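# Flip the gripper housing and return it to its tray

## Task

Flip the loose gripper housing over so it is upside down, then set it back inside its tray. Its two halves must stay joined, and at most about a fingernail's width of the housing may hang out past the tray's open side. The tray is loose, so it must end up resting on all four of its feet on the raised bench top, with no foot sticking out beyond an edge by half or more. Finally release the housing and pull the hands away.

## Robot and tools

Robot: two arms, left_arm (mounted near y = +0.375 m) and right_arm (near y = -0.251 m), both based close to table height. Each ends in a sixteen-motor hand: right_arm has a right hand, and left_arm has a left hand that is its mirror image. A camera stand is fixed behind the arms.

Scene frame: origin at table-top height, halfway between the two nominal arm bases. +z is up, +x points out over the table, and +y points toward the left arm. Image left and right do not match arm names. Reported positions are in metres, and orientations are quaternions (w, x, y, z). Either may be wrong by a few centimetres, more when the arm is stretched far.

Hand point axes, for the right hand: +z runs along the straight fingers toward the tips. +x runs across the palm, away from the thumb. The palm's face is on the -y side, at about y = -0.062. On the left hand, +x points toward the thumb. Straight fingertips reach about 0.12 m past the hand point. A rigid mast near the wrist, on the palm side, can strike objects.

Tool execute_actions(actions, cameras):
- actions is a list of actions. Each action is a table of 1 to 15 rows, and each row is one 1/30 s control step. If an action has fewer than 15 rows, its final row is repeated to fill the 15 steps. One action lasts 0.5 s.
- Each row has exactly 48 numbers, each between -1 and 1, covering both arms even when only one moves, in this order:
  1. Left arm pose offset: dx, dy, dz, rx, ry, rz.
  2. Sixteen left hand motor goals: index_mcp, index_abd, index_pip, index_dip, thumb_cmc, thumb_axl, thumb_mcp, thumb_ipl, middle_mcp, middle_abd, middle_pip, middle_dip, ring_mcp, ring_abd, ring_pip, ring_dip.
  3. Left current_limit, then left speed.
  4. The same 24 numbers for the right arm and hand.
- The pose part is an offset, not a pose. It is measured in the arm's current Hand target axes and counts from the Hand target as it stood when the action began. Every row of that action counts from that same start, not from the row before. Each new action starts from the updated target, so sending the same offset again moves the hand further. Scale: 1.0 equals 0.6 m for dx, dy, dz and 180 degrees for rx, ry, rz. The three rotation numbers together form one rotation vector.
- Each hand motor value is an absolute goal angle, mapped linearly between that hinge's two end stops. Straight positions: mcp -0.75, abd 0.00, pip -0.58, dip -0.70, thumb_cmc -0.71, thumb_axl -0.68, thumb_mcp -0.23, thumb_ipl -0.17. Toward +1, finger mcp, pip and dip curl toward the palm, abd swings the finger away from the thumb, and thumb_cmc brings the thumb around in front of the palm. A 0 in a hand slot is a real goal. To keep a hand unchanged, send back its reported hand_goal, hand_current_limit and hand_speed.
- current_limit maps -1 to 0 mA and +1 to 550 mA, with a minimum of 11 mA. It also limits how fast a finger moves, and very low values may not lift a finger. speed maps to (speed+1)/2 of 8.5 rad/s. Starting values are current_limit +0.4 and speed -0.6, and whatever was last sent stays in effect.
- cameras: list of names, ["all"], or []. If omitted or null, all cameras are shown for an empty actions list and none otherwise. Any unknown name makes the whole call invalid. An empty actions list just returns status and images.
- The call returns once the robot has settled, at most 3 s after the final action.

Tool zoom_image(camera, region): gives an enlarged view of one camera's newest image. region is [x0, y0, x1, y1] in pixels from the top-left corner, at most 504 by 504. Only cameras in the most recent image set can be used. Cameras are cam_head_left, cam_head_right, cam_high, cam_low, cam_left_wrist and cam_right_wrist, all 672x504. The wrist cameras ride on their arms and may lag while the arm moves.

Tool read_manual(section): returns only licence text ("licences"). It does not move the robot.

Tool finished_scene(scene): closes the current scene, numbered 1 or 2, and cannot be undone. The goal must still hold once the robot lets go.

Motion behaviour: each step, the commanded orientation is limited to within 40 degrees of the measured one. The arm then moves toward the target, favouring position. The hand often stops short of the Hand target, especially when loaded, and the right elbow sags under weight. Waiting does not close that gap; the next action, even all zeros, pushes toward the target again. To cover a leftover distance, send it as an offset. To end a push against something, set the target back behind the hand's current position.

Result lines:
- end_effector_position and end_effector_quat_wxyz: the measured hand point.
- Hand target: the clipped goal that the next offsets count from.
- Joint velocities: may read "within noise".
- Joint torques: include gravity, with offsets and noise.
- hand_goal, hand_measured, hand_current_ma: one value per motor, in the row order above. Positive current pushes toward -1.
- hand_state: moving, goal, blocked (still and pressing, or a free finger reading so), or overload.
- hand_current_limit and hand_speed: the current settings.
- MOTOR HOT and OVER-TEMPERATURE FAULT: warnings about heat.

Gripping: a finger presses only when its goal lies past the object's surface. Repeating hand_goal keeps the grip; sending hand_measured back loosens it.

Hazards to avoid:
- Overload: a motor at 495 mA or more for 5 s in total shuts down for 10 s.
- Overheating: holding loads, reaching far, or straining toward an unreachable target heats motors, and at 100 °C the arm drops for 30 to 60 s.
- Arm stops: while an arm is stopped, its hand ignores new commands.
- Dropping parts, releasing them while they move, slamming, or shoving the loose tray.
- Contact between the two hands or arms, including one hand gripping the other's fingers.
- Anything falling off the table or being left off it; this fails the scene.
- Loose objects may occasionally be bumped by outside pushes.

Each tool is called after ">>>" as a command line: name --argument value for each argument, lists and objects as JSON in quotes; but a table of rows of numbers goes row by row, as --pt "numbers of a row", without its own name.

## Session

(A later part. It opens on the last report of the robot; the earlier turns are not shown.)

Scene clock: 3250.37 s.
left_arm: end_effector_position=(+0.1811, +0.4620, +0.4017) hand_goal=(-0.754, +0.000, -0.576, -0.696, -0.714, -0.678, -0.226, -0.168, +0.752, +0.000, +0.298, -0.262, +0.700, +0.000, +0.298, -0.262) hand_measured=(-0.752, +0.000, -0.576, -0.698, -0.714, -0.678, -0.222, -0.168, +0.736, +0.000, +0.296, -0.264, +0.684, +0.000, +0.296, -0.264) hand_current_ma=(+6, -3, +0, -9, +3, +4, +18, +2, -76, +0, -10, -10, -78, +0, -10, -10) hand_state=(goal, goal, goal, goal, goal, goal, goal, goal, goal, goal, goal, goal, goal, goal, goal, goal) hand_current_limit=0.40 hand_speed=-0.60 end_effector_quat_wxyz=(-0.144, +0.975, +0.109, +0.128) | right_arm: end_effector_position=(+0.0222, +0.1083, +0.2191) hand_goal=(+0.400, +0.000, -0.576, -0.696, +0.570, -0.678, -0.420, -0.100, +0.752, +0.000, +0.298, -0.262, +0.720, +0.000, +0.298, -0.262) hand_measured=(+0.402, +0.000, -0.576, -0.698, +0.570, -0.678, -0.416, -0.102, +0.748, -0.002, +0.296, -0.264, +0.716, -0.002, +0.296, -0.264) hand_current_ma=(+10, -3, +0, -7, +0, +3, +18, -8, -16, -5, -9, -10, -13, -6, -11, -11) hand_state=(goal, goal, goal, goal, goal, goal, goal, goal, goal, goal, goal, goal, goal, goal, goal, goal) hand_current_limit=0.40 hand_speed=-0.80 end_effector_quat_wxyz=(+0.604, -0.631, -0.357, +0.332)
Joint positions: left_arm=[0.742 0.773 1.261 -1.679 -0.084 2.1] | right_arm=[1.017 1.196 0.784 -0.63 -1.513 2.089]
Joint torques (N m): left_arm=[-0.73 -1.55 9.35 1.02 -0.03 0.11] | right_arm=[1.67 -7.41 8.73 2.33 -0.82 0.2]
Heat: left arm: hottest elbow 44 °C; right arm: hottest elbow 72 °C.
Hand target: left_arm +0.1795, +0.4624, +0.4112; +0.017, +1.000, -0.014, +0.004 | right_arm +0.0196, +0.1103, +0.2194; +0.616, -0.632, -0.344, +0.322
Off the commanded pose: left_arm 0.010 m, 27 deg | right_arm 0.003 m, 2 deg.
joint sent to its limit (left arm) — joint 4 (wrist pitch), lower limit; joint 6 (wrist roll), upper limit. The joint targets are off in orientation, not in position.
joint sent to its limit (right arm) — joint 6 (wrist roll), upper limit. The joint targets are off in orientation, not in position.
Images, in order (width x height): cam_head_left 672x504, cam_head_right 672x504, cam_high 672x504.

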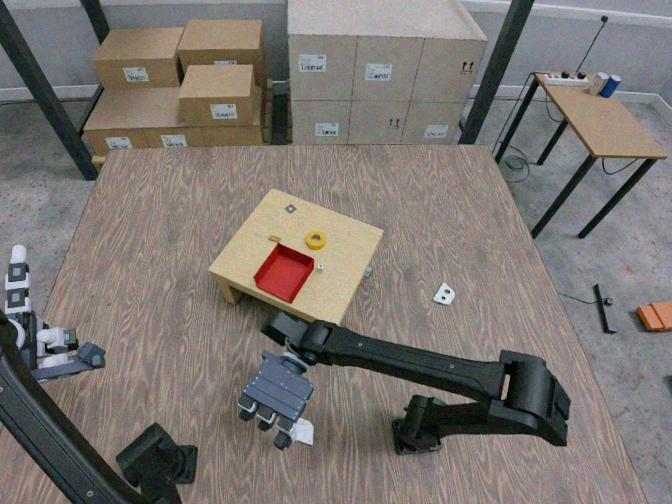

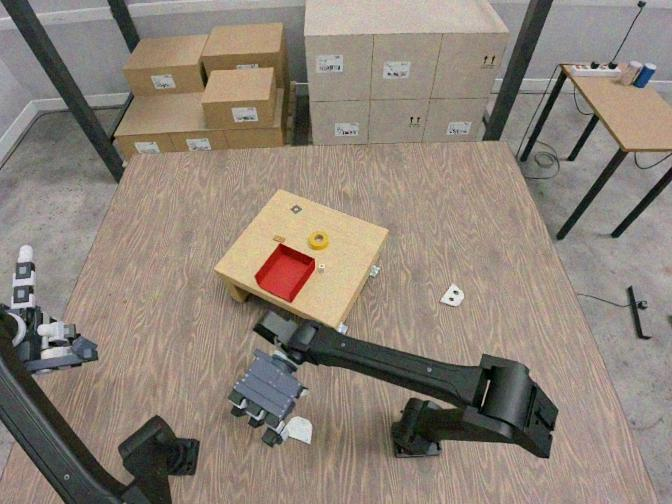

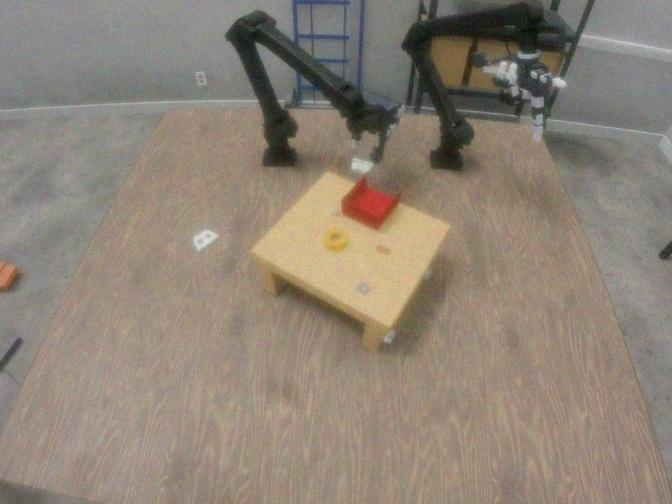

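>>> execute_actions --actions '[[[0,0,0,0,0,0,-0.754,0,-0.576,-0.696,-0.714,-0.678,-0.226,-0.168,0.753,0,0.299,-0.261,0.70,0,0.299,-0.261,0.4,-0.6,-0.041,0.06,-0.008,0,0,0,0.40,0,-0.576,-0.696,0.57,-0.678,-0.42,-0.1,0.753,0,0.299,-0.261,0.72,0,0.299,-0.261,0.4,-0.8]]]' --cameras '["cam_head_left", "cam_head_right", "cam_high"]'

>>> zoom_image --camera "cam_head_left" --region '[230, 370, 350, 490]'

>>> zoom_image --camera "cam_high" --region '[310, 110, 410, 210]'

Scene clock: 3263.67 s.
left_arm: end_effector_position=(+0.1811, +0.4620, +0.4017) hand_goal=(-0.754, +0.000, -0.576, -0.696, -0.714, -0.678, -0.226, -0.168, +0.752, +0.000, +0.298, -0.262, +0.700, +0.000, +0.298, -0.262) hand_measured=(-0.752, +0.000, -0.576, -0.698, -0.714, -0.678, -0.222, -0.168, +0.736, +0.000, +0.296, -0.264, +0.684, +0.000, +0.296, -0.264) hand_current_ma=(+6, -3, +0, -9, +3, +4, +18, +2, -76, +0, -10, -10, -78, +0, -10, -10) hand_state=(goal, goal, goal, goal, goal, goal, goal, goal, goal, goal, goal, goal, goal, goal, goal, goal) hand_current_limit=0.40 hand_speed=-0.60 end_effector_quat_wxyz=(-0.144, +0.975, +0.109, +0.128) | right_arm: end_effector_position=(+0.0093, +0.0857, +0.1768) hand_goal=(+0.400, +0.000, -0.576, -0.696, +0.570, -0.678, -0.420, -0.100, +0.752, +0.000, +0.298, -0.262, +0.720, +0.000, +0.298, -0.262) hand_measured=(+0.402, +0.000, -0.576, -0.698, +0.570, -0.678, -0.416, -0.102, +0.748, -0.002, +0.296, -0.264, +0.716, -0.002, +0.296, -0.264) hand_current_ma=(+10, -3, +0, -7, +1, +3, +18, -8, -16, -5, -9, -10, -13, -6, -11, -11) hand_state=(goal, goal, goal, goal, goal, goal, goal, goal, goal, goal, goal, goal, goal, goal, goal, goal) hand_current_limit=0.40 hand_speed=-0.80 end_effector_quat_wxyz=(+0.601, -0.634, -0.351, +0.338)
Joint positions: left_arm=[0.742 0.773 1.261 -1.679 -0.084 2.1] | right_arm=[1.016 1.191 0.657 -0.525 -1.513 2.089]
Joint torques (N m): left_arm=[-0.73 -1.79 9.39 1.11 -0.05 0.11] | right_arm=[-0.15 -8.41 8.14 2.09 -0.99 0.17]
Heat: left arm: hottest elbow 44 °C; right arm: hottest elbow 67 °C.
Hand target: left_arm +0.1795, +0.4624, +0.4112; +0.017, +1.000, -0.014, +0.004 | right_arm +0.0113, +0.0871, +0.1833; +0.616, -0.631, -0.344, +0.322
Off the commanded pose: left_arm 0.010 m, 27 deg | right_arm 0.007 m, 3 deg.
joint sent to its limit (left arm) — joint 4 (wrist pitch), lower limit; joint 6 (wrist roll), upper limit. The joint targets are off in orientation, not in position.
joint sent to its limit (right arm) — joint 6 (wrist roll), upper limit. The joint targets still meet the commanded pose.
Images, in order (width x height): cam_head_left 672x504, cam_head_right 672x504, cam_high 672x504.

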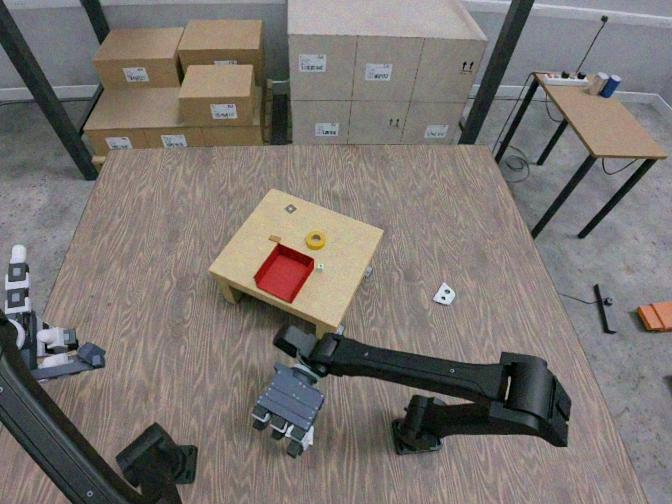

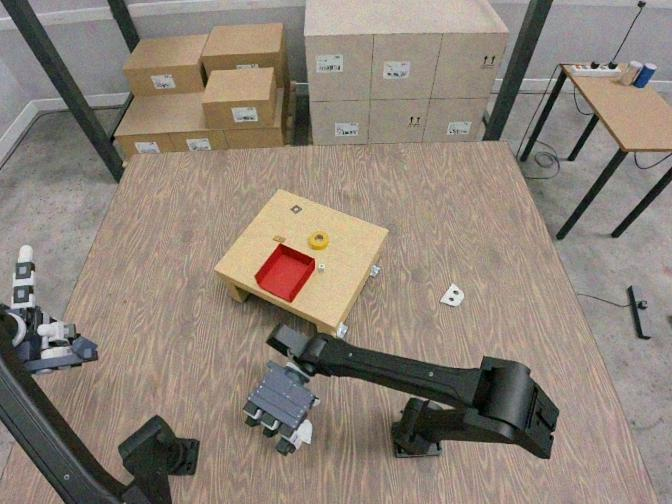

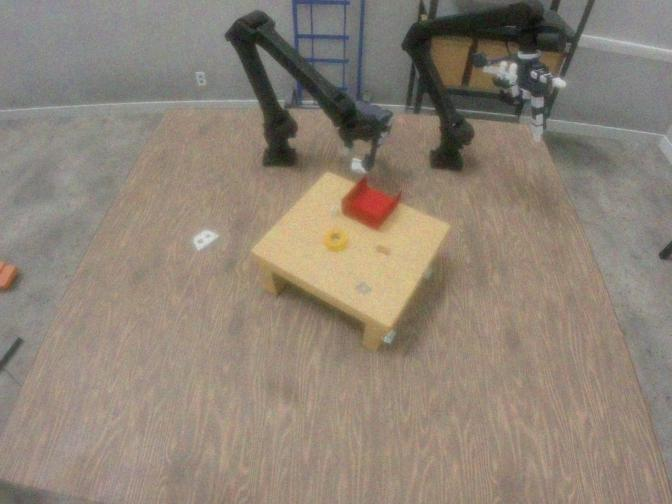

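Scaled by 4.200 from the camera's 672x504 image, which has a finer 960x720 frame.

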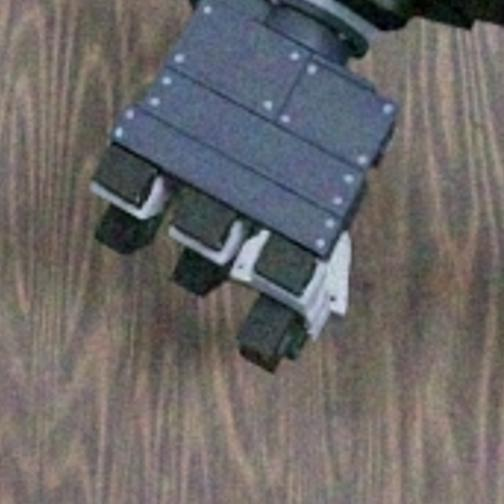

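Scaled by 5.040 from the camera's 672x504 image, which has a finer 960x720 frame.

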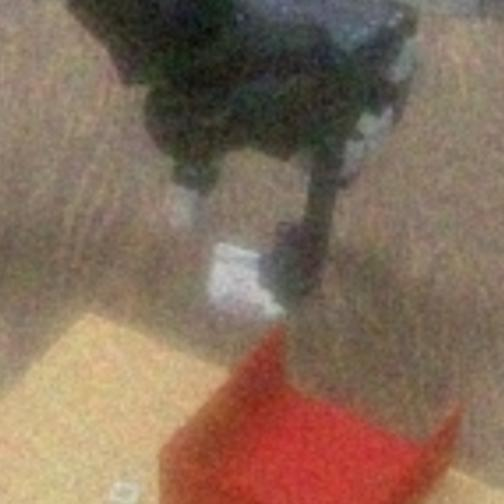

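>>> execute_actions --actions '[[[0,0,0,0,0,0,-0.754,0,-0.576,-0.696,-0.714,-0.678,-0.226,-0.168,0.753,0,0.299,-0.261,0.70,0,0.299,-0.261,0.4,-0.6,0.003,0.07,-0.006,0,0,0,0.40,0,-0.576,-0.696,0.57,-0.678,-0.42,-0.1,0.753,0,0.299,-0.261,0.72,0,0.299,-0.261,0.4,-0.8]],[[0,0,0,0,0,0,-0.754,0,-0.576,-0.696,-0.714,-0.678,-0.226,-0.168,0.753,0,0.299,-0.261,0.70,0,0.299,-0.261,0.4,-0.6,0.002,0.035,0,0,0,0,0.40,0,-0.576,-0.696,0.57,-0.678,-0.42,-0.1,0.753,0,0.299,-0.261,0.72,0,0.299,-0.261,0.4,-0.8]]]' --cameras '["cam_head_left", "cam_high"]'

>>> zoom_image --camera "cam_head_left" --region '[230, 370, 350, 490]'

>>> zoom_image --camera "cam_high" --region '[310, 110, 410, 210]'

Scene clock: 3292.47 s.
left_arm: end_effector_position=(+0.1811, +0.4620, +0.4017) hand_goal=(-0.754, +0.000, -0.576, -0.696, -0.714, -0.678, -0.226, -0.168, +0.752, +0.000, +0.298, -0.262, +0.700, +0.000, +0.298, -0.262) hand_measured=(-0.752, +0.000, -0.576, -0.698, -0.714, -0.678, -0.222, -0.168, +0.736, +0.000, +0.296, -0.264, +0.684, +0.000, +0.296, -0.264) hand_current_ma=(+6, -3, +0, -9, +3, +4, +18, +2, -76, +0, -10, -10, -78, +0, -10, -10) hand_state=(goal, goal, goal, goal, goal, goal, goal, goal, goal, goal, goal, goal, goal, goal, goal, goal) hand_current_limit=0.40 hand_speed=-0.60 end_effector_quat_wxyz=(-0.144, +0.975, +0.109, +0.128) | right_arm: end_effector_position=(+0.0173, +0.0869, +0.1212) hand_goal=(+0.400, +0.000, -0.576, -0.696, +0.570, -0.678, -0.420, -0.100, +0.752, +0.000, +0.298, -0.262, +0.720, +0.000, +0.298, -0.262) hand_measured=(+0.402, +0.000, -0.576, -0.698, +0.570, -0.678, -0.416, -0.102, +0.748, -0.002, +0.296, -0.264, +0.716, -0.002, +0.296, -0.264) hand_current_ma=(+10, -3, +0, -7, +1, +3, +18, -8, -16, -5, -9, -10, -13, -6, -11, -11) hand_state=(goal, goal, goal, goal, goal, goal, goal, goal, goal, goal, goal, goal, goal, goal, goal, goal) hand_current_limit=0.40 hand_speed=-0.80 end_effector_quat_wxyz=(+0.609, -0.633, -0.353, +0.322)
Joint positions: left_arm=[0.742 0.773 1.261 -1.679 -0.084 2.1] | right_arm=[0.995 1.304 0.566 -0.292 -1.513 2.089]
Joint torques (N m): left_arm=[-0.79 -1.67 9.37 1.07 -0.05 0.09] | right_arm=[0.5 -6.3 6.99 2.39 -1.25 0.19]
Heat: left arm: hottest elbow 44 °C; right arm: hottest elbow 63 °C.
Hand target: left_arm +0.1795, +0.4624, +0.4112; +0.017, +1.000, -0.014, +0.004 | right_arm +0.0184, +0.0872, +0.1205; +0.616, -0.631, -0.344, +0.322
Off the commanded pose: left_arm 0.010 m, 27 deg | right_arm 0.001 m, 1 deg.
joint sent to its limit (left arm) — joint 4 (wrist pitch), lower limit; joint 6 (wrist roll), upper limit. The joint targets are off in orientation, not in position.
joint sent to its limit (right arm) — joint 6 (wrist roll), upper limit. The joint targets still meet the commanded pose.
Images, in order (width x height): cam_head_left 672x504, cam_high 672x504.

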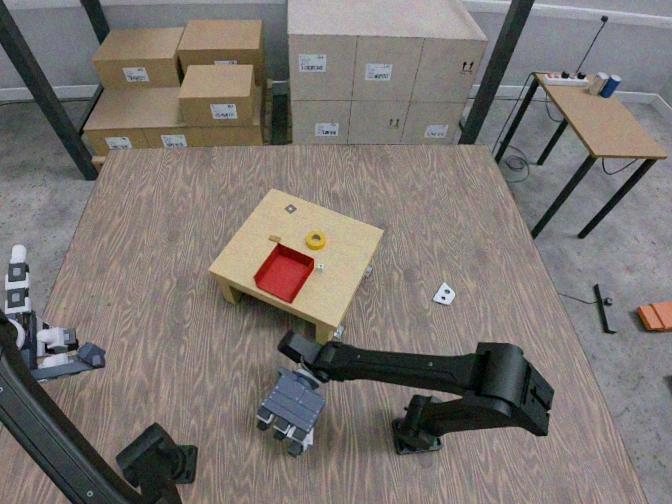

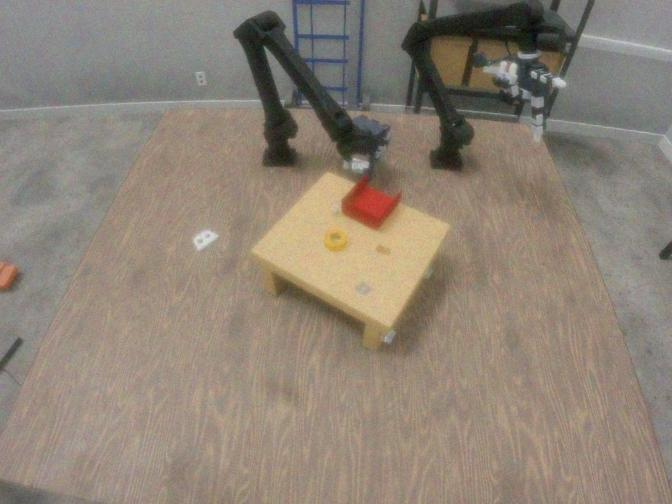

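Scaled by 4.200 from the camera's 672x504 image, which has a finer 960x720 frame.

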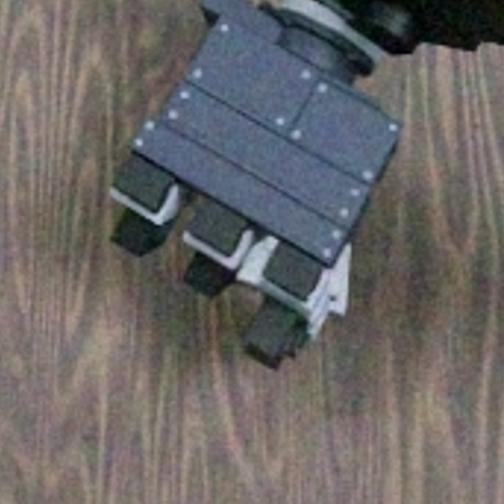

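Scaled by 5.040 from the camera's 672x504 image, which has a finer 960x720 frame.

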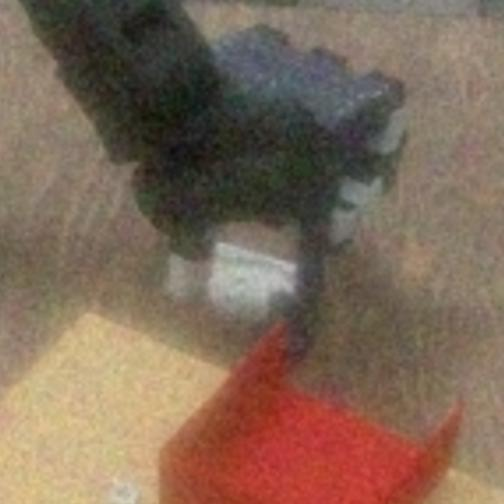

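>>> execute_actions --actions '[[[0,0,0,0,0,0,-0.754,0,-0.576,-0.696,-0.714,-0.678,-0.226,-0.168,0.753,0,0.299,-0.261,0.70,0,0.299,-0.261,0.4,-0.6,0.001,0.02,0,0,0,0,0.40,0,-0.576,-0.696,0.57,-0.678,-0.42,-0.1,0.753,0,0.299,-0.261,0.72,0,0.299,-0.261,0.4,-0.8]]]' --cameras '[]'

Scene clock: 3300.27 s.
left_arm: end_effector_position=(+0.1811, +0.4620, +0.4017) hand_goal=(-0.754, +0.000, -0.576, -0.696, -0.714, -0.678, -0.226, -0.168, +0.752, +0.000, +0.298, -0.262, +0.700, +0.000, +0.298, -0.262) hand_measured=(-0.752, +0.000, -0.576, -0.698, -0.714, -0.678, -0.222, -0.168, +0.736, +0.000, +0.296, -0.264, +0.684, +0.000, +0.296, -0.264) hand_current_ma=(+6, -3, +0, -9, +3, +4, +18, +2, -76, +0, -10, -10, -78, +0, -10, -10) hand_state=(goal, goal, goal, goal, goal, goal, goal, goal, goal, goal, goal, goal, goal, goal, goal, goal) hand_current_limit=0.40 hand_speed=-0.60 end_effector_quat_wxyz=(-0.144, +0.975, +0.109, +0.128) | right_arm: end_effector_position=(+0.0173, +0.0864, +0.1090) hand_goal=(+0.400, +0.000, -0.576, -0.696, +0.570, -0.678, -0.420, -0.100, +0.752, +0.000, +0.298, -0.262, +0.720, +0.000, +0.298, -0.262) hand_measured=(+0.402, +0.000, -0.576, -0.698, +0.570, -0.678, -0.416, -0.102, +0.748, -0.002, +0.296, -0.264, +0.716, -0.002, +0.296, -0.264) hand_current_ma=(+10, -3, +0, -7, +1, +3, +18, -8, -16, -5, -9, -10, -13, -6, -11, -11) hand_state=(goal, goal, goal, goal, goal, goal, goal, goal, goal, goal, goal, goal, goal, goal, goal, goal) hand_current_limit=0.40 hand_speed=-0.80 end_effector_quat_wxyz=(+0.610, -0.633, -0.353, +0.322)
Joint positions: left_arm=[0.742 0.773 1.261 -1.679 -0.084 2.1] | right_arm=[0.994 1.335 0.55 -0.245 -1.513 2.089]
Joint torques (N m): left_arm=[-0.67 -1.73 9.43 1.14 -0.05 0.09] | right_arm=[0.73 -6.3 6.98 2.3 -1.24 0.21]
Heat: left arm: hottest elbow 44 °C; right arm: hottest elbow 61 °C.
Hand target: left_arm +0.1795, +0.4624, +0.4112; +0.017, +1.000, -0.014, +0.004 | right_arm +0.0191, +0.0876, +0.1084; +0.616, -0.632, -0.344, +0.322
Off the commanded pose: left_arm 0.010 m, 27 deg | right_arm 0.002 m, 1 deg.
joint sent to its limit (left arm) — joint 4 (wrist pitch), lower limit; joint 6 (wrist roll), upper limit. The joint targets are off in orientation, not in position.
joint sent to its limit (right arm) — joint 6 (wrist roll), upper limit. The joint targets still meet the commanded pose.
No camera images: "cameras" was empty.

>>> execute_actions --actions '[[[0,0,0,0,0,0,-0.754,0,-0.576,-0.696,-0.714,-0.678,-0.226,-0.168,0.753,0,0.299,-0.261,0.70,0,0.299,-0.261,0.4,-0.6,0.001,0.018,0,0,0,0,0.40,0,-0.576,-0.696,0.57,-0.678,-0.42,-0.1,0.753,0,0.299,-0.261,0.72,0,0.299,-0.261,0.4,-0.8]]]' --cameras '["cam_high"]'

>>> zoom_image --camera "cam_high" --region '[320, 120, 400, 200]'

Scene clock: 3305.67 s.
left_arm: end_effector_position=(+0.1811, +0.4620, +0.4017) hand_goal=(-0.754, +0.000, -0.576, -0.696, -0.714, -0.678, -0.226, -0.168, +0.752, +0.000, +0.298, -0.262, +0.700, +0.000, +0.298, -0.262) hand_measured=(-0.752, +0.000, -0.576, -0.698, -0.714, -0.678, -0.222, -0.168, +0.736, +0.000, +0.296, -0.264, +0.684, +0.000, +0.296, -0.264) hand_current_ma=(+6, -3, +0, -9, +3, +4, +18, +2, -76, +0, -10, -10, -78, +0, -10, -10) hand_state=(goal, goal, goal, goal, goal, goal, goal, goal, goal, goal, goal, goal, goal, goal, goal, goal) hand_current_limit=0.40 hand_speed=-0.60 end_effector_quat_wxyz=(-0.144, +0.975, +0.109, +0.128) | right_arm: end_effector_position=(+0.0183, +0.0871, +0.0984) hand_goal=(+0.400, +0.000, -0.576, -0.696, +0.570, -0.678, -0.420, -0.100, +0.752, +0.000, +0.298, -0.262, +0.720, +0.000, +0.298, -0.262) hand_measured=(+0.402, +0.000, -0.576, -0.698, +0.570, -0.678, -0.416, -0.102, +0.748, -0.002, +0.296, -0.264, +0.716, -0.002, +0.296, -0.264) hand_current_ma=(+10, -3, +0, -7, +1, +3, +18, -8, -16, -5, -9, -10, -13, -6, -11, -11) hand_state=(goal, goal, goal, goal, goal, goal, goal, goal, goal, goal, goal, goal, goal, goal, goal, goal) hand_current_limit=0.40 hand_speed=-0.80 end_effector_quat_wxyz=(+0.610, -0.633, -0.353, +0.321)
Joint positions: left_arm=[0.742 0.773 1.261 -1.679 -0.084 2.1] | right_arm=[0.992 1.368 0.54 -0.202 -1.513 2.089]
Joint torques (N m): left_arm=[-0.56 -1.9 9.39 1.05 -0.06 0.09] | right_arm=[0.15 -5.77 6.8 2.25 -1.33 0.15]
Heat: left arm: hottest elbow 44 °C; right arm: hottest elbow 60 °C.
Hand target: left_arm +0.1795, +0.4624, +0.4112; +0.017, +1.000, -0.014, +0.004 | right_arm +0.0200, +0.0882, +0.0977; +0.616, -0.632, -0.344, +0.322
Off the commanded pose: left_arm 0.010 m, 27 deg | right_arm 0.002 m, 1 deg.
joint sent to its limit (left arm) — joint 4 (wrist pitch), lower limit; joint 6 (wrist roll), upper limit. The joint targets are off in orientation, not in position.
joint sent to its limit (right arm) — joint 6 (wrist roll), upper limit. The joint targets still meet the commanded pose.
Images, in order (width x height): cam_high 672x504.

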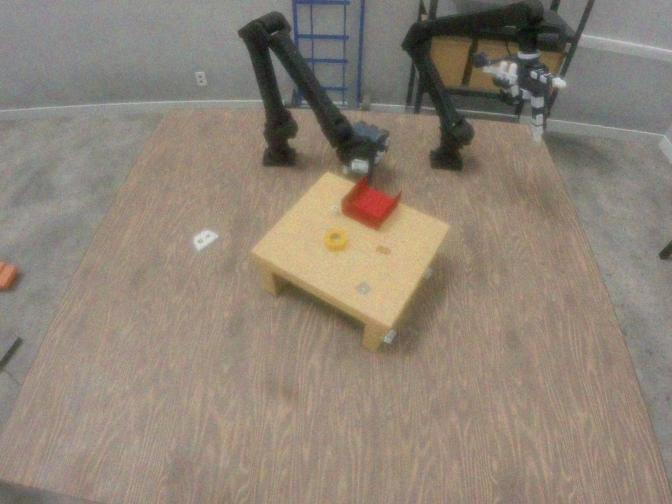

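Scaled by 6.300 from the camera's 672x504 image, which has a finer 960x720 frame.

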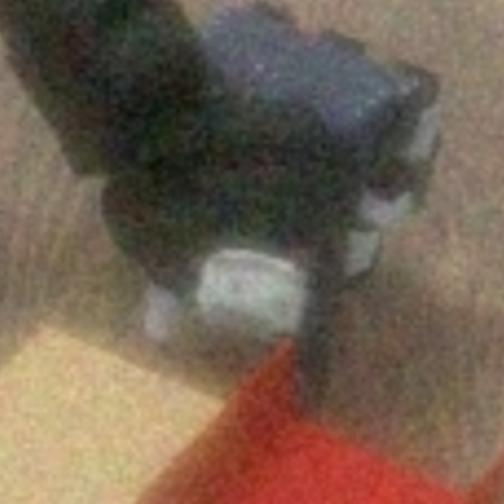

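>>> execute_actions --actions '[[[0,0,0,0,0,0,-0.754,0,-0.576,-0.696,-0.714,-0.678,-0.226,-0.168,0.753,0,0.299,-0.261,0.70,0,0.299,-0.261,0.4,-0.6,0.001,0.015,0,0,0,0,0.40,0,-0.576,-0.696,0.57,-0.678,-0.42,-0.1,0.753,0,0.299,-0.261,0.72,0,0.299,-0.261,0.4,-0.8]]]' --cameras '[]'

Scene clock: 3315.57 s.
left_arm: end_effector_position=(+0.1811, +0.4620, +0.4017) hand_goal=(-0.754, +0.000, -0.576, -0.696, -0.714, -0.678, -0.226, -0.168, +0.752, +0.000, +0.298, -0.262, +0.700, +0.000, +0.298, -0.262) hand_measured=(-0.752, +0.000, -0.576, -0.698, -0.714, -0.678, -0.222, -0.168, +0.736, +0.000, +0.296, -0.264, +0.684, +0.000, +0.296, -0.264) hand_current_ma=(+6, -3, +0, -9, +3, +4, +18, +2, -76, +0, -10, -10, -78, +0, -10, -10) hand_state=(goal, goal, goal, goal, goal, goal, goal, goal, goal, goal, goal, goal, goal, goal, goal, goal) hand_current_limit=0.40 hand_speed=-0.60 end_effector_quat_wxyz=(-0.144, +0.975, +0.109, +0.128) | right_arm: end_effector_position=(+0.0190, +0.0879, +0.0896) hand_goal=(+0.400, +0.000, -0.576, -0.696, +0.570, -0.678, -0.420, -0.100, +0.752, +0.000, +0.298, -0.262, +0.720, +0.000, +0.298, -0.262) hand_measured=(+0.402, +0.000, -0.576, -0.698, +0.570, -0.678, -0.416, -0.102, +0.748, -0.002, +0.296, -0.264, +0.716, -0.002, +0.296, -0.264) hand_current_ma=(+10, -3, +0, -7, +1, +3, +18, -8, -16, -5, -9, -10, -13, -6, -11, -11) hand_state=(goal, goal, goal, goal, goal, goal, goal, goal, goal, goal, goal, goal, goal, goal, goal, goal) hand_current_limit=0.40 hand_speed=-0.80 end_effector_quat_wxyz=(+0.610, -0.633, -0.352, +0.321)
Joint positions: left_arm=[0.742 0.773 1.261 -1.679 -0.084 2.1] | right_arm=[0.991 1.396 0.533 -0.166 -1.513 2.089]
Joint torques (N m): left_arm=[-0.73 -1.79 9.46 1.11 -0.03 0.11] | right_arm=[0.44 -6.53 6.39 2.32 -1.29 0.15]
Heat: left arm: hottest elbow 44 °C; right arm: hottest elbow 59 °C.
Hand target: left_arm +0.1795, +0.4624, +0.4112; +0.017, +1.000, -0.014, +0.004 | right_arm +0.0206, +0.0887, +0.0887; +0.616, -0.631, -0.344, +0.322
Off the commanded pose: left_arm 0.010 m, 27 deg | right_arm 0.002 m, 1 deg.
joint sent to its limit (left arm) — joint 4 (wrist pitch), lower limit; joint 6 (wrist roll), upper limit. The joint targets are off in orientation, not in position.
joint sent to its limit (right arm) — joint 6 (wrist roll), upper limit. The joint targets still meet the commanded pose.
No camera images: "cameras" was empty.

>>> execute_actions --actions '[[[0,0,0,0,0,0,-0.754,0,-0.576,-0.696,-0.714,-0.678,-0.226,-0.168,0.753,0,0.299,-0.261,0.70,0,0.299,-0.261,0.4,-0.6,0.001,0.015,0,0,0,0,0.40,0,-0.576,-0.696,0.57,-0.678,-0.42,-0.1,0.753,0,0.299,-0.261,0.72,0,0.299,-0.261,0.4,-0.8]]]' --cameras '["cam_high", "cam_head_left"]'

>>> zoom_image --camera "cam_high" --region '[320, 120, 400, 200]'

>>> zoom_image --camera "cam_head_left" --region '[240, 380, 340, 480]'

Scene clock: 3323.00 s.
left_arm: end_effector_position=(+0.1811, +0.4620, +0.4017) hand_goal=(-0.754, +0.000, -0.576, -0.696, -0.714, -0.678, -0.226, -0.168, +0.752, +0.000, +0.298, -0.262, +0.700, +0.000, +0.298, -0.262) hand_measured=(-0.752, +0.000, -0.576, -0.698, -0.714, -0.678, -0.222, -0.168, +0.736, +0.000, +0.296, -0.264, +0.684, +0.000, +0.296, -0.264) hand_current_ma=(+6, -3, +0, -9, +3, +4, +18, +2, -76, +0, -10, -10, -78, +0, -10, -10) hand_state=(goal, goal, goal, goal, goal, goal, goal, goal, goal, goal, goal, goal, goal, goal, goal, goal) hand_current_limit=0.40 hand_speed=-0.60 end_effector_quat_wxyz=(-0.144, +0.975, +0.109, +0.128) | right_arm: end_effector_position=(+0.0201, +0.0891, +0.0838) hand_goal=(+0.400, +0.000, -0.576, -0.696, +0.570, -0.678, -0.420, -0.100, +0.752, +0.000, +0.298, -0.262, +0.720, +0.000, +0.298, -0.262) hand_measured=(+0.404, +0.000, -0.576, -0.698, +0.570, -0.678, -0.416, -0.102, +0.748, -0.002, +0.296, -0.264, +0.716, -0.002, +0.296, -0.264) hand_current_ma=(+13, -1, +1, -4, +1, +3, +18, -8, -16, -5, -9, -10, -13, -6, -11, -11) hand_state=(goal, goal, goal, goal, goal, goal, goal, goal, goal, goal, goal, goal, goal, goal, goal, goal) hand_current_limit=0.40 hand_speed=-0.80 end_effector_quat_wxyz=(+0.610, -0.633, -0.349, +0.324)
Joint positions: left_arm=[0.742 0.773 1.261 -1.679 -0.084 2.1] | right_arm=[0.989 1.422 0.531 -0.131 -1.517 2.104]
Joint torques (N m): left_arm=[-0.79 -1.73 9.39 1.07 -0.05 0.08] | right_arm=[0.21 -6.18 5.67 2.35 -1.1 0.13]
Heat: left arm: hottest elbow 44 °C; right arm: hottest elbow 58 °C.
Hand target: left_arm +0.1795, +0.4624, +0.4112; +0.017, +1.000, -0.014, +0.004 | right_arm +0.0213, +0.0891, +0.0797; +0.616, -0.631, -0.344, +0.322
Off the commanded pose: left_arm 0.010 m, 27 deg | right_arm 0.004 m, 1 deg.
joint sent to its limit (left arm) — joint 4 (wrist pitch), lower limit; joint 6 (wrist roll), upper limit. The joint targets are off in orientation, not in position.
joint sent to its limit (right arm) — joint 6 (wrist roll), upper limit. The joint targets still meet the commanded pose.
Images, in order (width x height): cam_head_left 672x504, cam_high 672x504.

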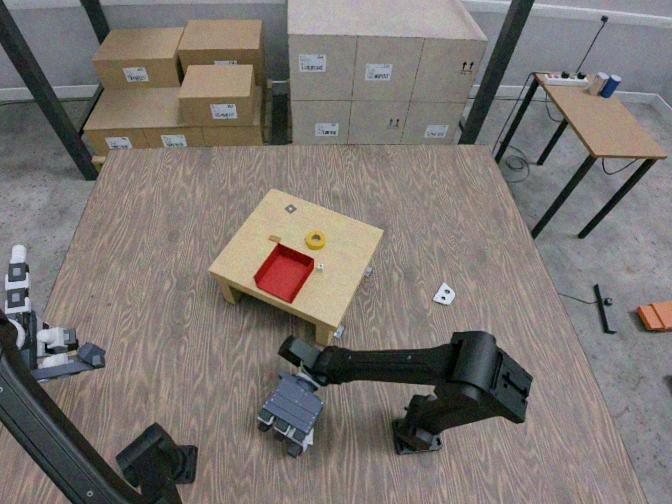

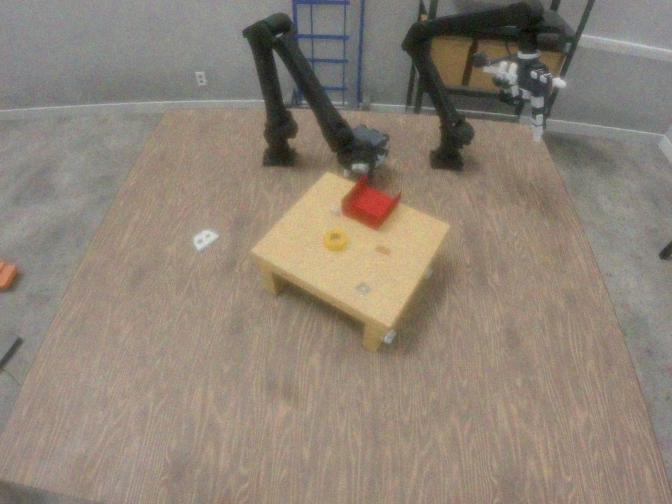

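Scaled by 6.300 from the camera's 672x504 image, which has a finer 960x720 frame.

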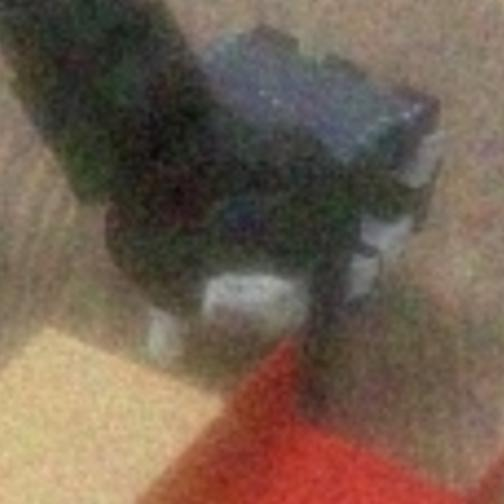

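Scaled by 5.040 from the camera's 672x504 image, which has a finer 960x720 frame.

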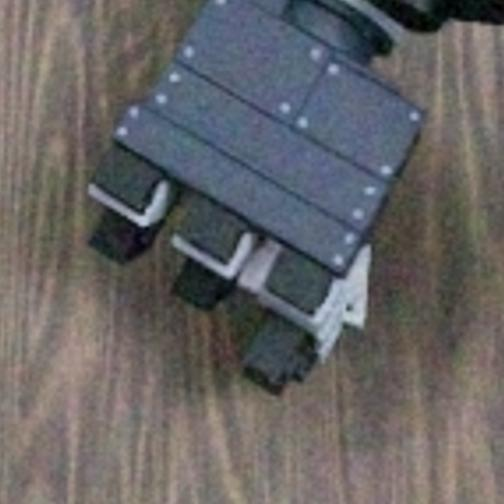

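>>> execute_actions --actions '[[[0,0,0,0,0,0,-0.754,0,-0.576,-0.696,-0.714,-0.678,-0.226,-0.168,0.753,0,0.299,-0.261,0.70,0,0.299,-0.261,0.4,-0.6,0,-0.01,0,0,0,0,0.45,0,-0.576,-0.696,0.57,-0.678,-0.36,-0.1,0.753,0,0.299,-0.261,0.72,0,0.299,-0.261,0.4,-0.8]],[[0,0,0,0,0,0,-0.754,0,-0.576,-0.696,-0.714,-0.678,-0.226,-0.168,0.753,0,0.299,-0.261,0.70,0,0.299,-0.261,0.4,-0.6,0,0,0,0,0,0,0.48,0,-0.576,-0.696,0.57,-0.678,-0.30,-0.1,0.753,0,0.299,-0.261,0.72,0,0.299,-0.261,0.4,-0.85]],[[0,0,0,0,0,0,-0.754,0,-0.576,-0.696,-0.714,-0.678,-0.226,-0.168,0.753,0,0.299,-0.261,0.70,0,0.299,-0.261,0.4,-0.6,0,0,0,0,0,0,0.50,0,-0.576,-0.696,0.57,-0.678,-0.25,-0.1,0.753,0,0.299,-0.261,0.72,0,0.299,-0.261,0.4,-0.85]]]' --cameras '["cam_high", "cam_head_left"]'

>>> zoom_image --camera "cam_high" --region '[320, 120, 400, 200]'

>>> zoom_image --camera "cam_head_left" --region '[240, 380, 340, 480]'

Scene clock: 3337.97 s.
left_arm: end_effector_position=(+0.1811, +0.4620, +0.4017) hand_goal=(-0.754, +0.000, -0.576, -0.696, -0.714, -0.678, -0.226, -0.168, +0.752, +0.000, +0.298, -0.262, +0.700, +0.000, +0.298, -0.262) hand_measured=(-0.752, +0.000, -0.576, -0.698, -0.714, -0.678, -0.222, -0.168, +0.736, +0.000, +0.296, -0.264, +0.684, +0.000, +0.296, -0.264) hand_current_ma=(+6, -3, +0, -9, +3, +4, +18, +2, -76, +0, -10, -10, -78, +0, -10, -10) hand_state=(goal, goal, goal, goal, goal, goal, goal, goal, goal, goal, goal, goal, goal, goal, goal, goal) hand_current_limit=0.40 hand_speed=-0.60 end_effector_quat_wxyz=(-0.144, +0.975, +0.109, +0.128) | right_arm: end_effector_position=(+0.0200, +0.0890, +0.0840) hand_goal=(+0.500, +0.000, -0.576, -0.696, +0.570, -0.678, -0.250, -0.100, +0.752, +0.000, +0.298, -0.262, +0.720, +0.000, +0.298, -0.262) hand_measured=(+0.498, +0.000, -0.580, -0.698, +0.568, -0.678, -0.268, -0.104, +0.748, -0.002, +0.296, -0.264, +0.716, -0.002, +0.296, -0.264) hand_current_ma=(-11, -1, -13, -10, -4, +3, -98, -23, -16, -5, -9, -10, -13, -6, -11, -11) hand_state=(goal, goal, goal, goal, goal, goal, goal, goal, goal, goal, goal, goal, goal, goal, goal, goal) hand_current_limit=0.40 hand_speed=-0.85 end_effector_quat_wxyz=(+0.611, -0.633, -0.349, +0.324)
Joint positions: left_arm=[0.742 0.773 1.261 -1.679 -0.084 2.1] | right_arm=[0.989 1.422 0.531 -0.131 -1.519 2.104]
Joint torques (N m): left_arm=[-0.73 -1.67 9.42 1.06 -0.06 0.1] | right_arm=[0.09 -7.88 6.26 1.22 -1.09 0.11]
Heat: left arm: hottest elbow 44 °C; right arm: hottest elbow 55 °C.
Hand target: left_arm +0.1795, +0.4624, +0.4112; +0.017, +1.000, -0.014, +0.004 | right_arm +0.0210, +0.0891, +0.0857; +0.616, -0.631, -0.344, +0.322
Off the commanded pose: left_arm 0.010 m, 27 deg | right_arm 0.002 m, 1 deg.
joint sent to its limit (left arm) — joint 4 (wrist pitch), lower limit; joint 6 (wrist roll), upper limit. The joint targets are off in orientation, not in position.
joint sent to its limit (right arm) — joint 6 (wrist roll), upper limit. The joint targets still meet the commanded pose.
Images, in order (width x height): cam_head_left 672x504, cam_high 672x504.

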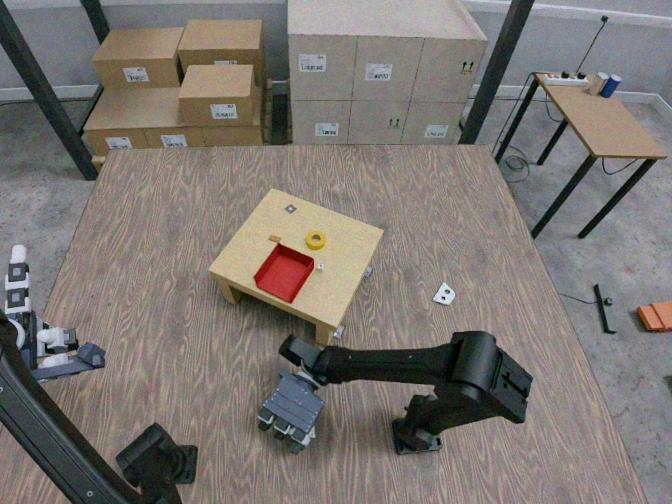

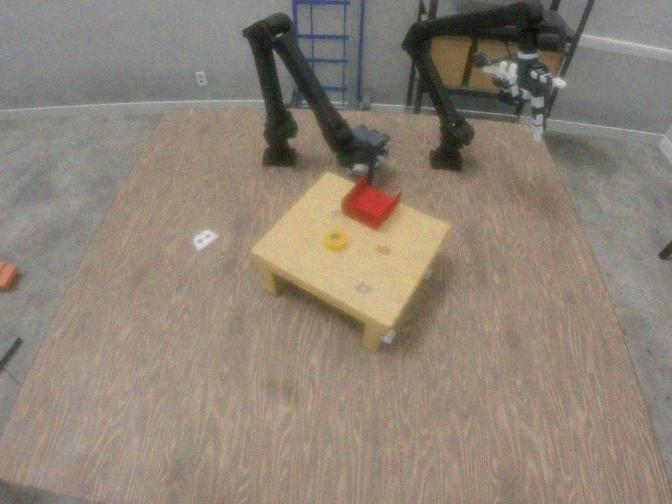

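Scaled by 6.300 from the camera's 672x504 image, which has a finer 960x720 frame.

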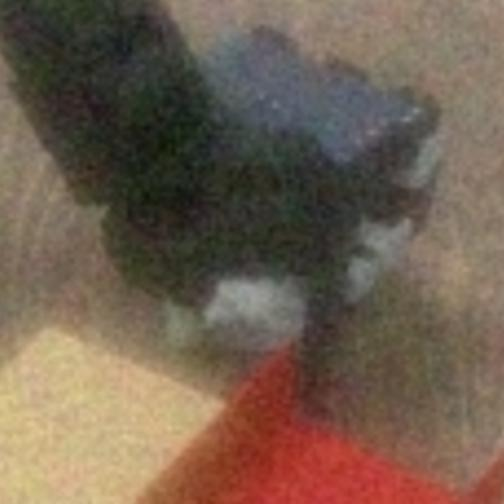

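Scaled by 5.040 from the camera's 672x504 image, which has a finer 960x720 frame.

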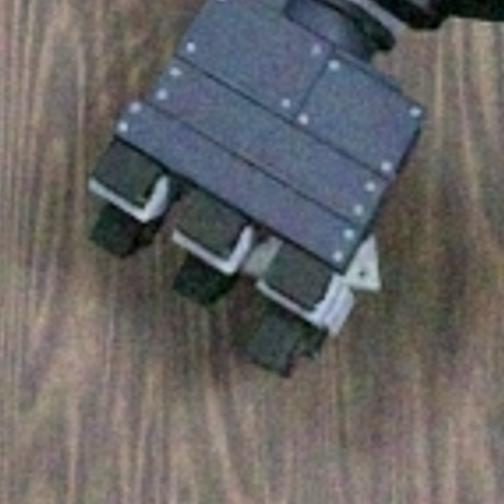

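>>> execute_actions --actions '[[[0,0,0,0,0,0,-0.754,0,-0.576,-0.696,-0.714,-0.678,-0.226,-0.168,0.753,0,0.299,-0.261,0.70,0,0.299,-0.261,0.4,-0.6,0,0,0,0,0,0,0.53,0,-0.576,-0.696,0.57,-0.678,-0.22,-0.1,0.753,0,0.299,-0.261,0.72,0,0.299,-0.261,0.4,-0.85]],[[0,0,0,0,0,0,-0.754,0,-0.576,-0.696,-0.714,-0.678,-0.226,-0.168,0.753,0,0.299,-0.261,0.70,0,0.299,-0.261,0.4,-0.6,0,0,0,0,0,0,0.56,0,-0.576,-0.696,0.57,-0.678,-0.19,-0.1,0.753,0,0.299,-0.261,0.72,0,0.299,-0.261,0.4,-0.85]]]' --cameras '["cam_head_left"]'

>>> zoom_image --camera "cam_head_left" --region '[240, 380, 340, 480]'

Scene clock: 3345.60 s.
left_arm: end_effector_position=(+0.1811, +0.4620, +0.4017) hand_goal=(-0.754, +0.000, -0.576, -0.696, -0.714, -0.678, -0.226, -0.168, +0.752, +0.000, +0.298, -0.262, +0.700, +0.000, +0.298, -0.262) hand_measured=(-0.752, +0.000, -0.576, -0.698, -0.714, -0.678, -0.222, -0.168, +0.736, +0.000, +0.296, -0.264, +0.684, +0.000, +0.296, -0.264) hand_current_ma=(+6, -3, +0, -9, +3, +4, +18, +2, -76, +0, -10, -10, -78, +0, -10, -10) hand_state=(goal, goal, goal, goal, goal, goal, goal, goal, goal, goal, goal, goal, goal, goal, goal, goal) hand_current_limit=0.40 hand_speed=-0.60 end_effector_quat_wxyz=(-0.144, +0.975, +0.109, +0.128) | right_arm: end_effector_position=(+0.0205, +0.0889, +0.0838) hand_goal=(+0.560, +0.000, -0.576, -0.696, +0.570, -0.678, -0.190, -0.100, +0.752, +0.000, +0.298, -0.262, +0.720, +0.000, +0.298, -0.262) hand_measured=(+0.524, +0.000, -0.584, -0.698, +0.568, -0.678, -0.248, -0.114, +0.748, -0.002, +0.296, -0.264, +0.716, -0.002, +0.296, -0.264) hand_current_ma=(-167, -1, -35, -11, -9, +3, -347, -85, -16, -5, -9, -10, -13, -6, -11, -11) hand_state=(blocked, goal, goal, goal, goal, goal, blocked, goal, goal, goal, goal, goal, goal, goal, goal, goal) hand_current_limit=0.40 hand_speed=-0.85 end_effector_quat_wxyz=(+0.610, -0.634, -0.348, +0.324)
Joint positions: left_arm=[0.742 0.773 1.261 -1.679 -0.084 2.1] | right_arm=[0.988 1.422 0.531 -0.131 -1.517 2.107]
Joint torques (N m): left_arm=[-0.79 -2.02 9.4 0.96 -0.03 0.09] | right_arm=[0.85 -7.82 6.46 1.32 -1.14 0.09]
Heat: left arm: hottest elbow 44 °C; right arm: hottest elbow 54 °C.
Hand target: left_arm +0.1795, +0.4624, +0.4112; +0.017, +1.000, -0.014, +0.004 | right_arm +0.0210, +0.0891, +0.0857; +0.616, -0.631, -0.344, +0.322
Off the commanded pose: left_arm 0.010 m, 27 deg | right_arm 0.002 m, 1 deg.
joint sent to its limit (left arm) — joint 4 (wrist pitch), lower limit; joint 6 (wrist roll), upper limit. The joint targets are off in orientation, not in position.
joint sent to its limit (right arm) — joint 6 (wrist roll), upper limit. The joint targets still meet the commanded pose.
Images, in order (width x height): cam_head_left 672x504.

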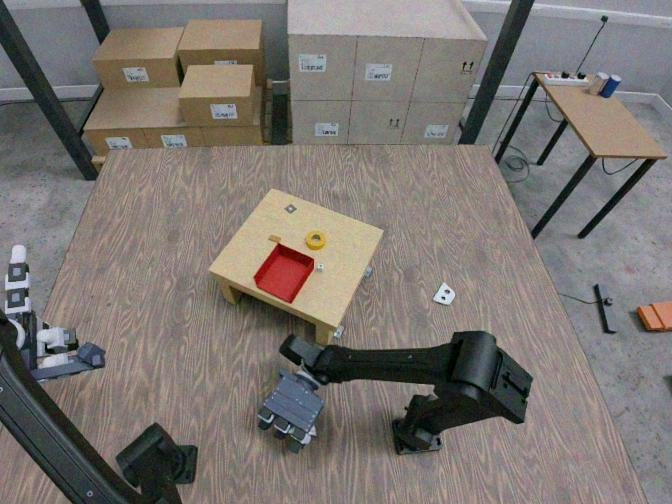

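Scaled by 5.040 from the camera's 672x504 image, which has a finer 960x720 frame.

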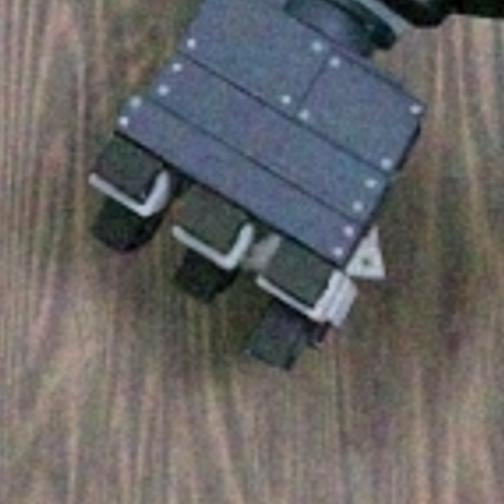

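>>> execute_actions --actions '[[[0,0,0,0,0,0,-0.754,0,-0.576,-0.696,-0.714,-0.678,-0.226,-0.168,0.753,0,0.299,-0.261,0.70,0,0.299,-0.261,0.4,-0.6,0,0,0,0,0,0,0.61,0,-0.576,-0.696,0.57,-0.678,-0.16,-0.1,0.753,0,0.299,-0.261,0.72,0,0.299,-0.261,0.4,-0.85]],[[0,0,0,0,0,0,-0.754,0,-0.576,-0.696,-0.714,-0.678,-0.226,-0.168,0.753,0,0.299,-0.261,0.70,0,0.299,-0.261,0.4,-0.6,0,-0.04,0,0,0,0,0.61,0,-0.576,-0.696,0.57,-0.678,-0.16,-0.1,0.753,0,0.299,-0.261,0.72,0,0.299,-0.261,0.4,-0.85]],[[0,0,0,0,0,0,-0.754,0,-0.576,-0.696,-0.714,-0.678,-0.226,-0.168,0.753,0,0.299,-0.261,0.70,0,0.299,-0.261,0.4,-0.6,0,-0.06,0,0,0,0,0.61,0,-0.576,-0.696,0.57,-0.678,-0.16,-0.1,0.753,0,0.299,-0.261,0.72,0,0.299,-0.261,0.4,-0.85]]]' --cameras '["cam_head_left", "cam_high"]'

>>> zoom_image --camera "cam_head_left" --region '[240, 380, 340, 480]'

>>> zoom_image --camera "cam_high" --region '[320, 120, 400, 200]'

Scene clock: 3359.37 s.
left_arm: end_effector_position=(+0.1811, +0.4620, +0.4017) hand_goal=(-0.754, +0.000, -0.576, -0.696, -0.714, -0.678, -0.226, -0.168, +0.752, +0.000, +0.298, -0.262, +0.700, +0.000, +0.298, -0.262) hand_measured=(-0.752, +0.000, -0.576, -0.698, -0.714, -0.678, -0.222, -0.168, +0.736, +0.000, +0.296, -0.264, +0.684, +0.000, +0.296, -0.264) hand_current_ma=(+6, -3, +0, -9, +3, +4, +18, +2, -76, +0, -10, -10, -78, +0, -10, -10) hand_state=(goal, goal, goal, goal, goal, goal, goal, goal, goal, goal, goal, goal, goal, goal, goal, goal) hand_current_limit=0.40 hand_speed=-0.60 end_effector_quat_wxyz=(-0.144, +0.975, +0.109, +0.128) | right_arm: end_effector_position=(+0.0132, +0.0769, +0.1284) hand_goal=(+0.610, +0.000, -0.576, -0.696, +0.570, -0.678, -0.160, -0.100, +0.752, +0.000, +0.298, -0.262, +0.720, +0.000, +0.298, -0.262) hand_measured=(+0.606, -0.002, -0.580, -0.698, +0.572, -0.678, -0.162, -0.102, +0.748, -0.002, +0.296, -0.264, +0.716, -0.002, +0.296, -0.264) hand_current_ma=(-16, -4, -12, -10, +10, +3, -13, -14, -16, -5, -9, -10, -13, -6, -11, -11) hand_state=(goal, goal, goal, goal, goal, goal, goal, goal, goal, goal, goal, goal, goal, goal, goal, goal) hand_current_limit=0.40 hand_speed=-0.85 end_effector_quat_wxyz=(+0.605, -0.639, -0.339, +0.333)
Joint positions: left_arm=[0.742 0.773 1.261 -1.679 -0.084 2.1] | right_arm=[0.988 1.269 0.56 -0.352 -1.517 2.096]
Joint torques (N m): left_arm=[-0.44 -1.73 9.42 0.98 -0.05 0.1] | right_arm=[1.14 -7 10.85 0.64 -1.09 0.06]
Heat: left arm: hottest elbow 44 °C; right arm: hottest elbow 53 °C.
Hand target: left_arm +0.1795, +0.4624, +0.4112; +0.017, +1.000, -0.014, +0.004 | right_arm +0.0187, +0.0894, +0.1457; +0.616, -0.631, -0.344, +0.322
Off the commanded pose: left_arm 0.010 m, 27 deg | right_arm 0.022 m, 2 deg.
joint sent to its limit (left arm) — joint 4 (wrist pitch), lower limit; joint 6 (wrist roll), upper limit. The joint targets are off in orientation, not in position.
joint sent to its limit (right arm) — joint 6 (wrist roll), upper limit. The joint targets still meet the commanded pose.
Images, in order (width x height): cam_head_left 672x504, cam_high 672x504.

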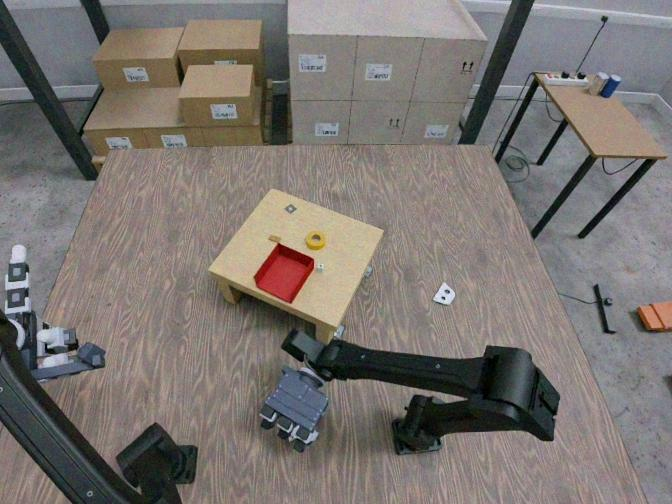

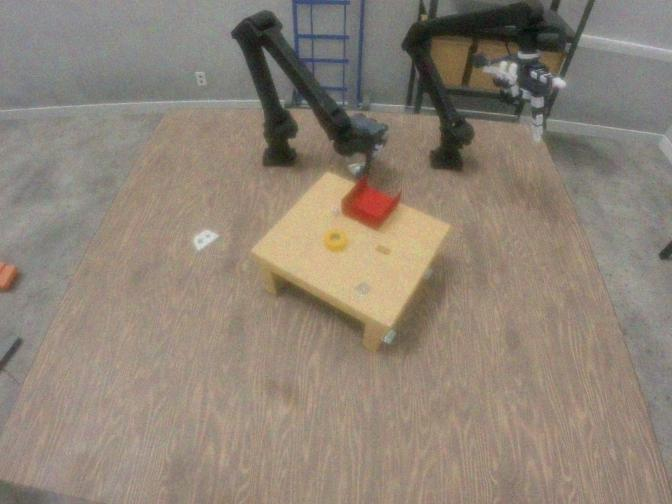

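Scaled by 5.040 from the camera's 672x504 image, which has a finer 960x720 frame.

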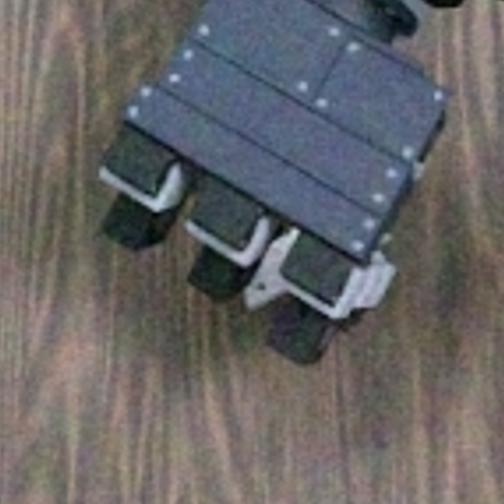

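Scaled by 6.300 from the camera's 672x504 image, which has a finer 960x720 frame.

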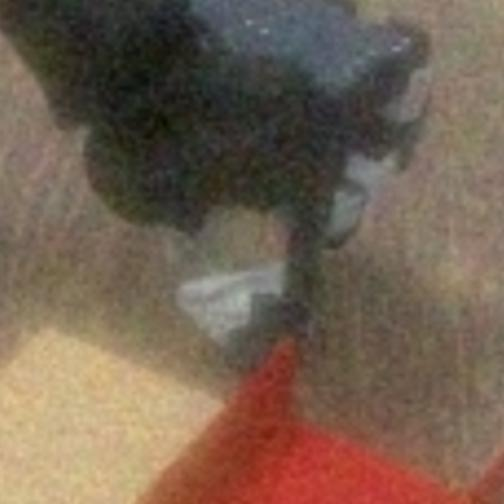

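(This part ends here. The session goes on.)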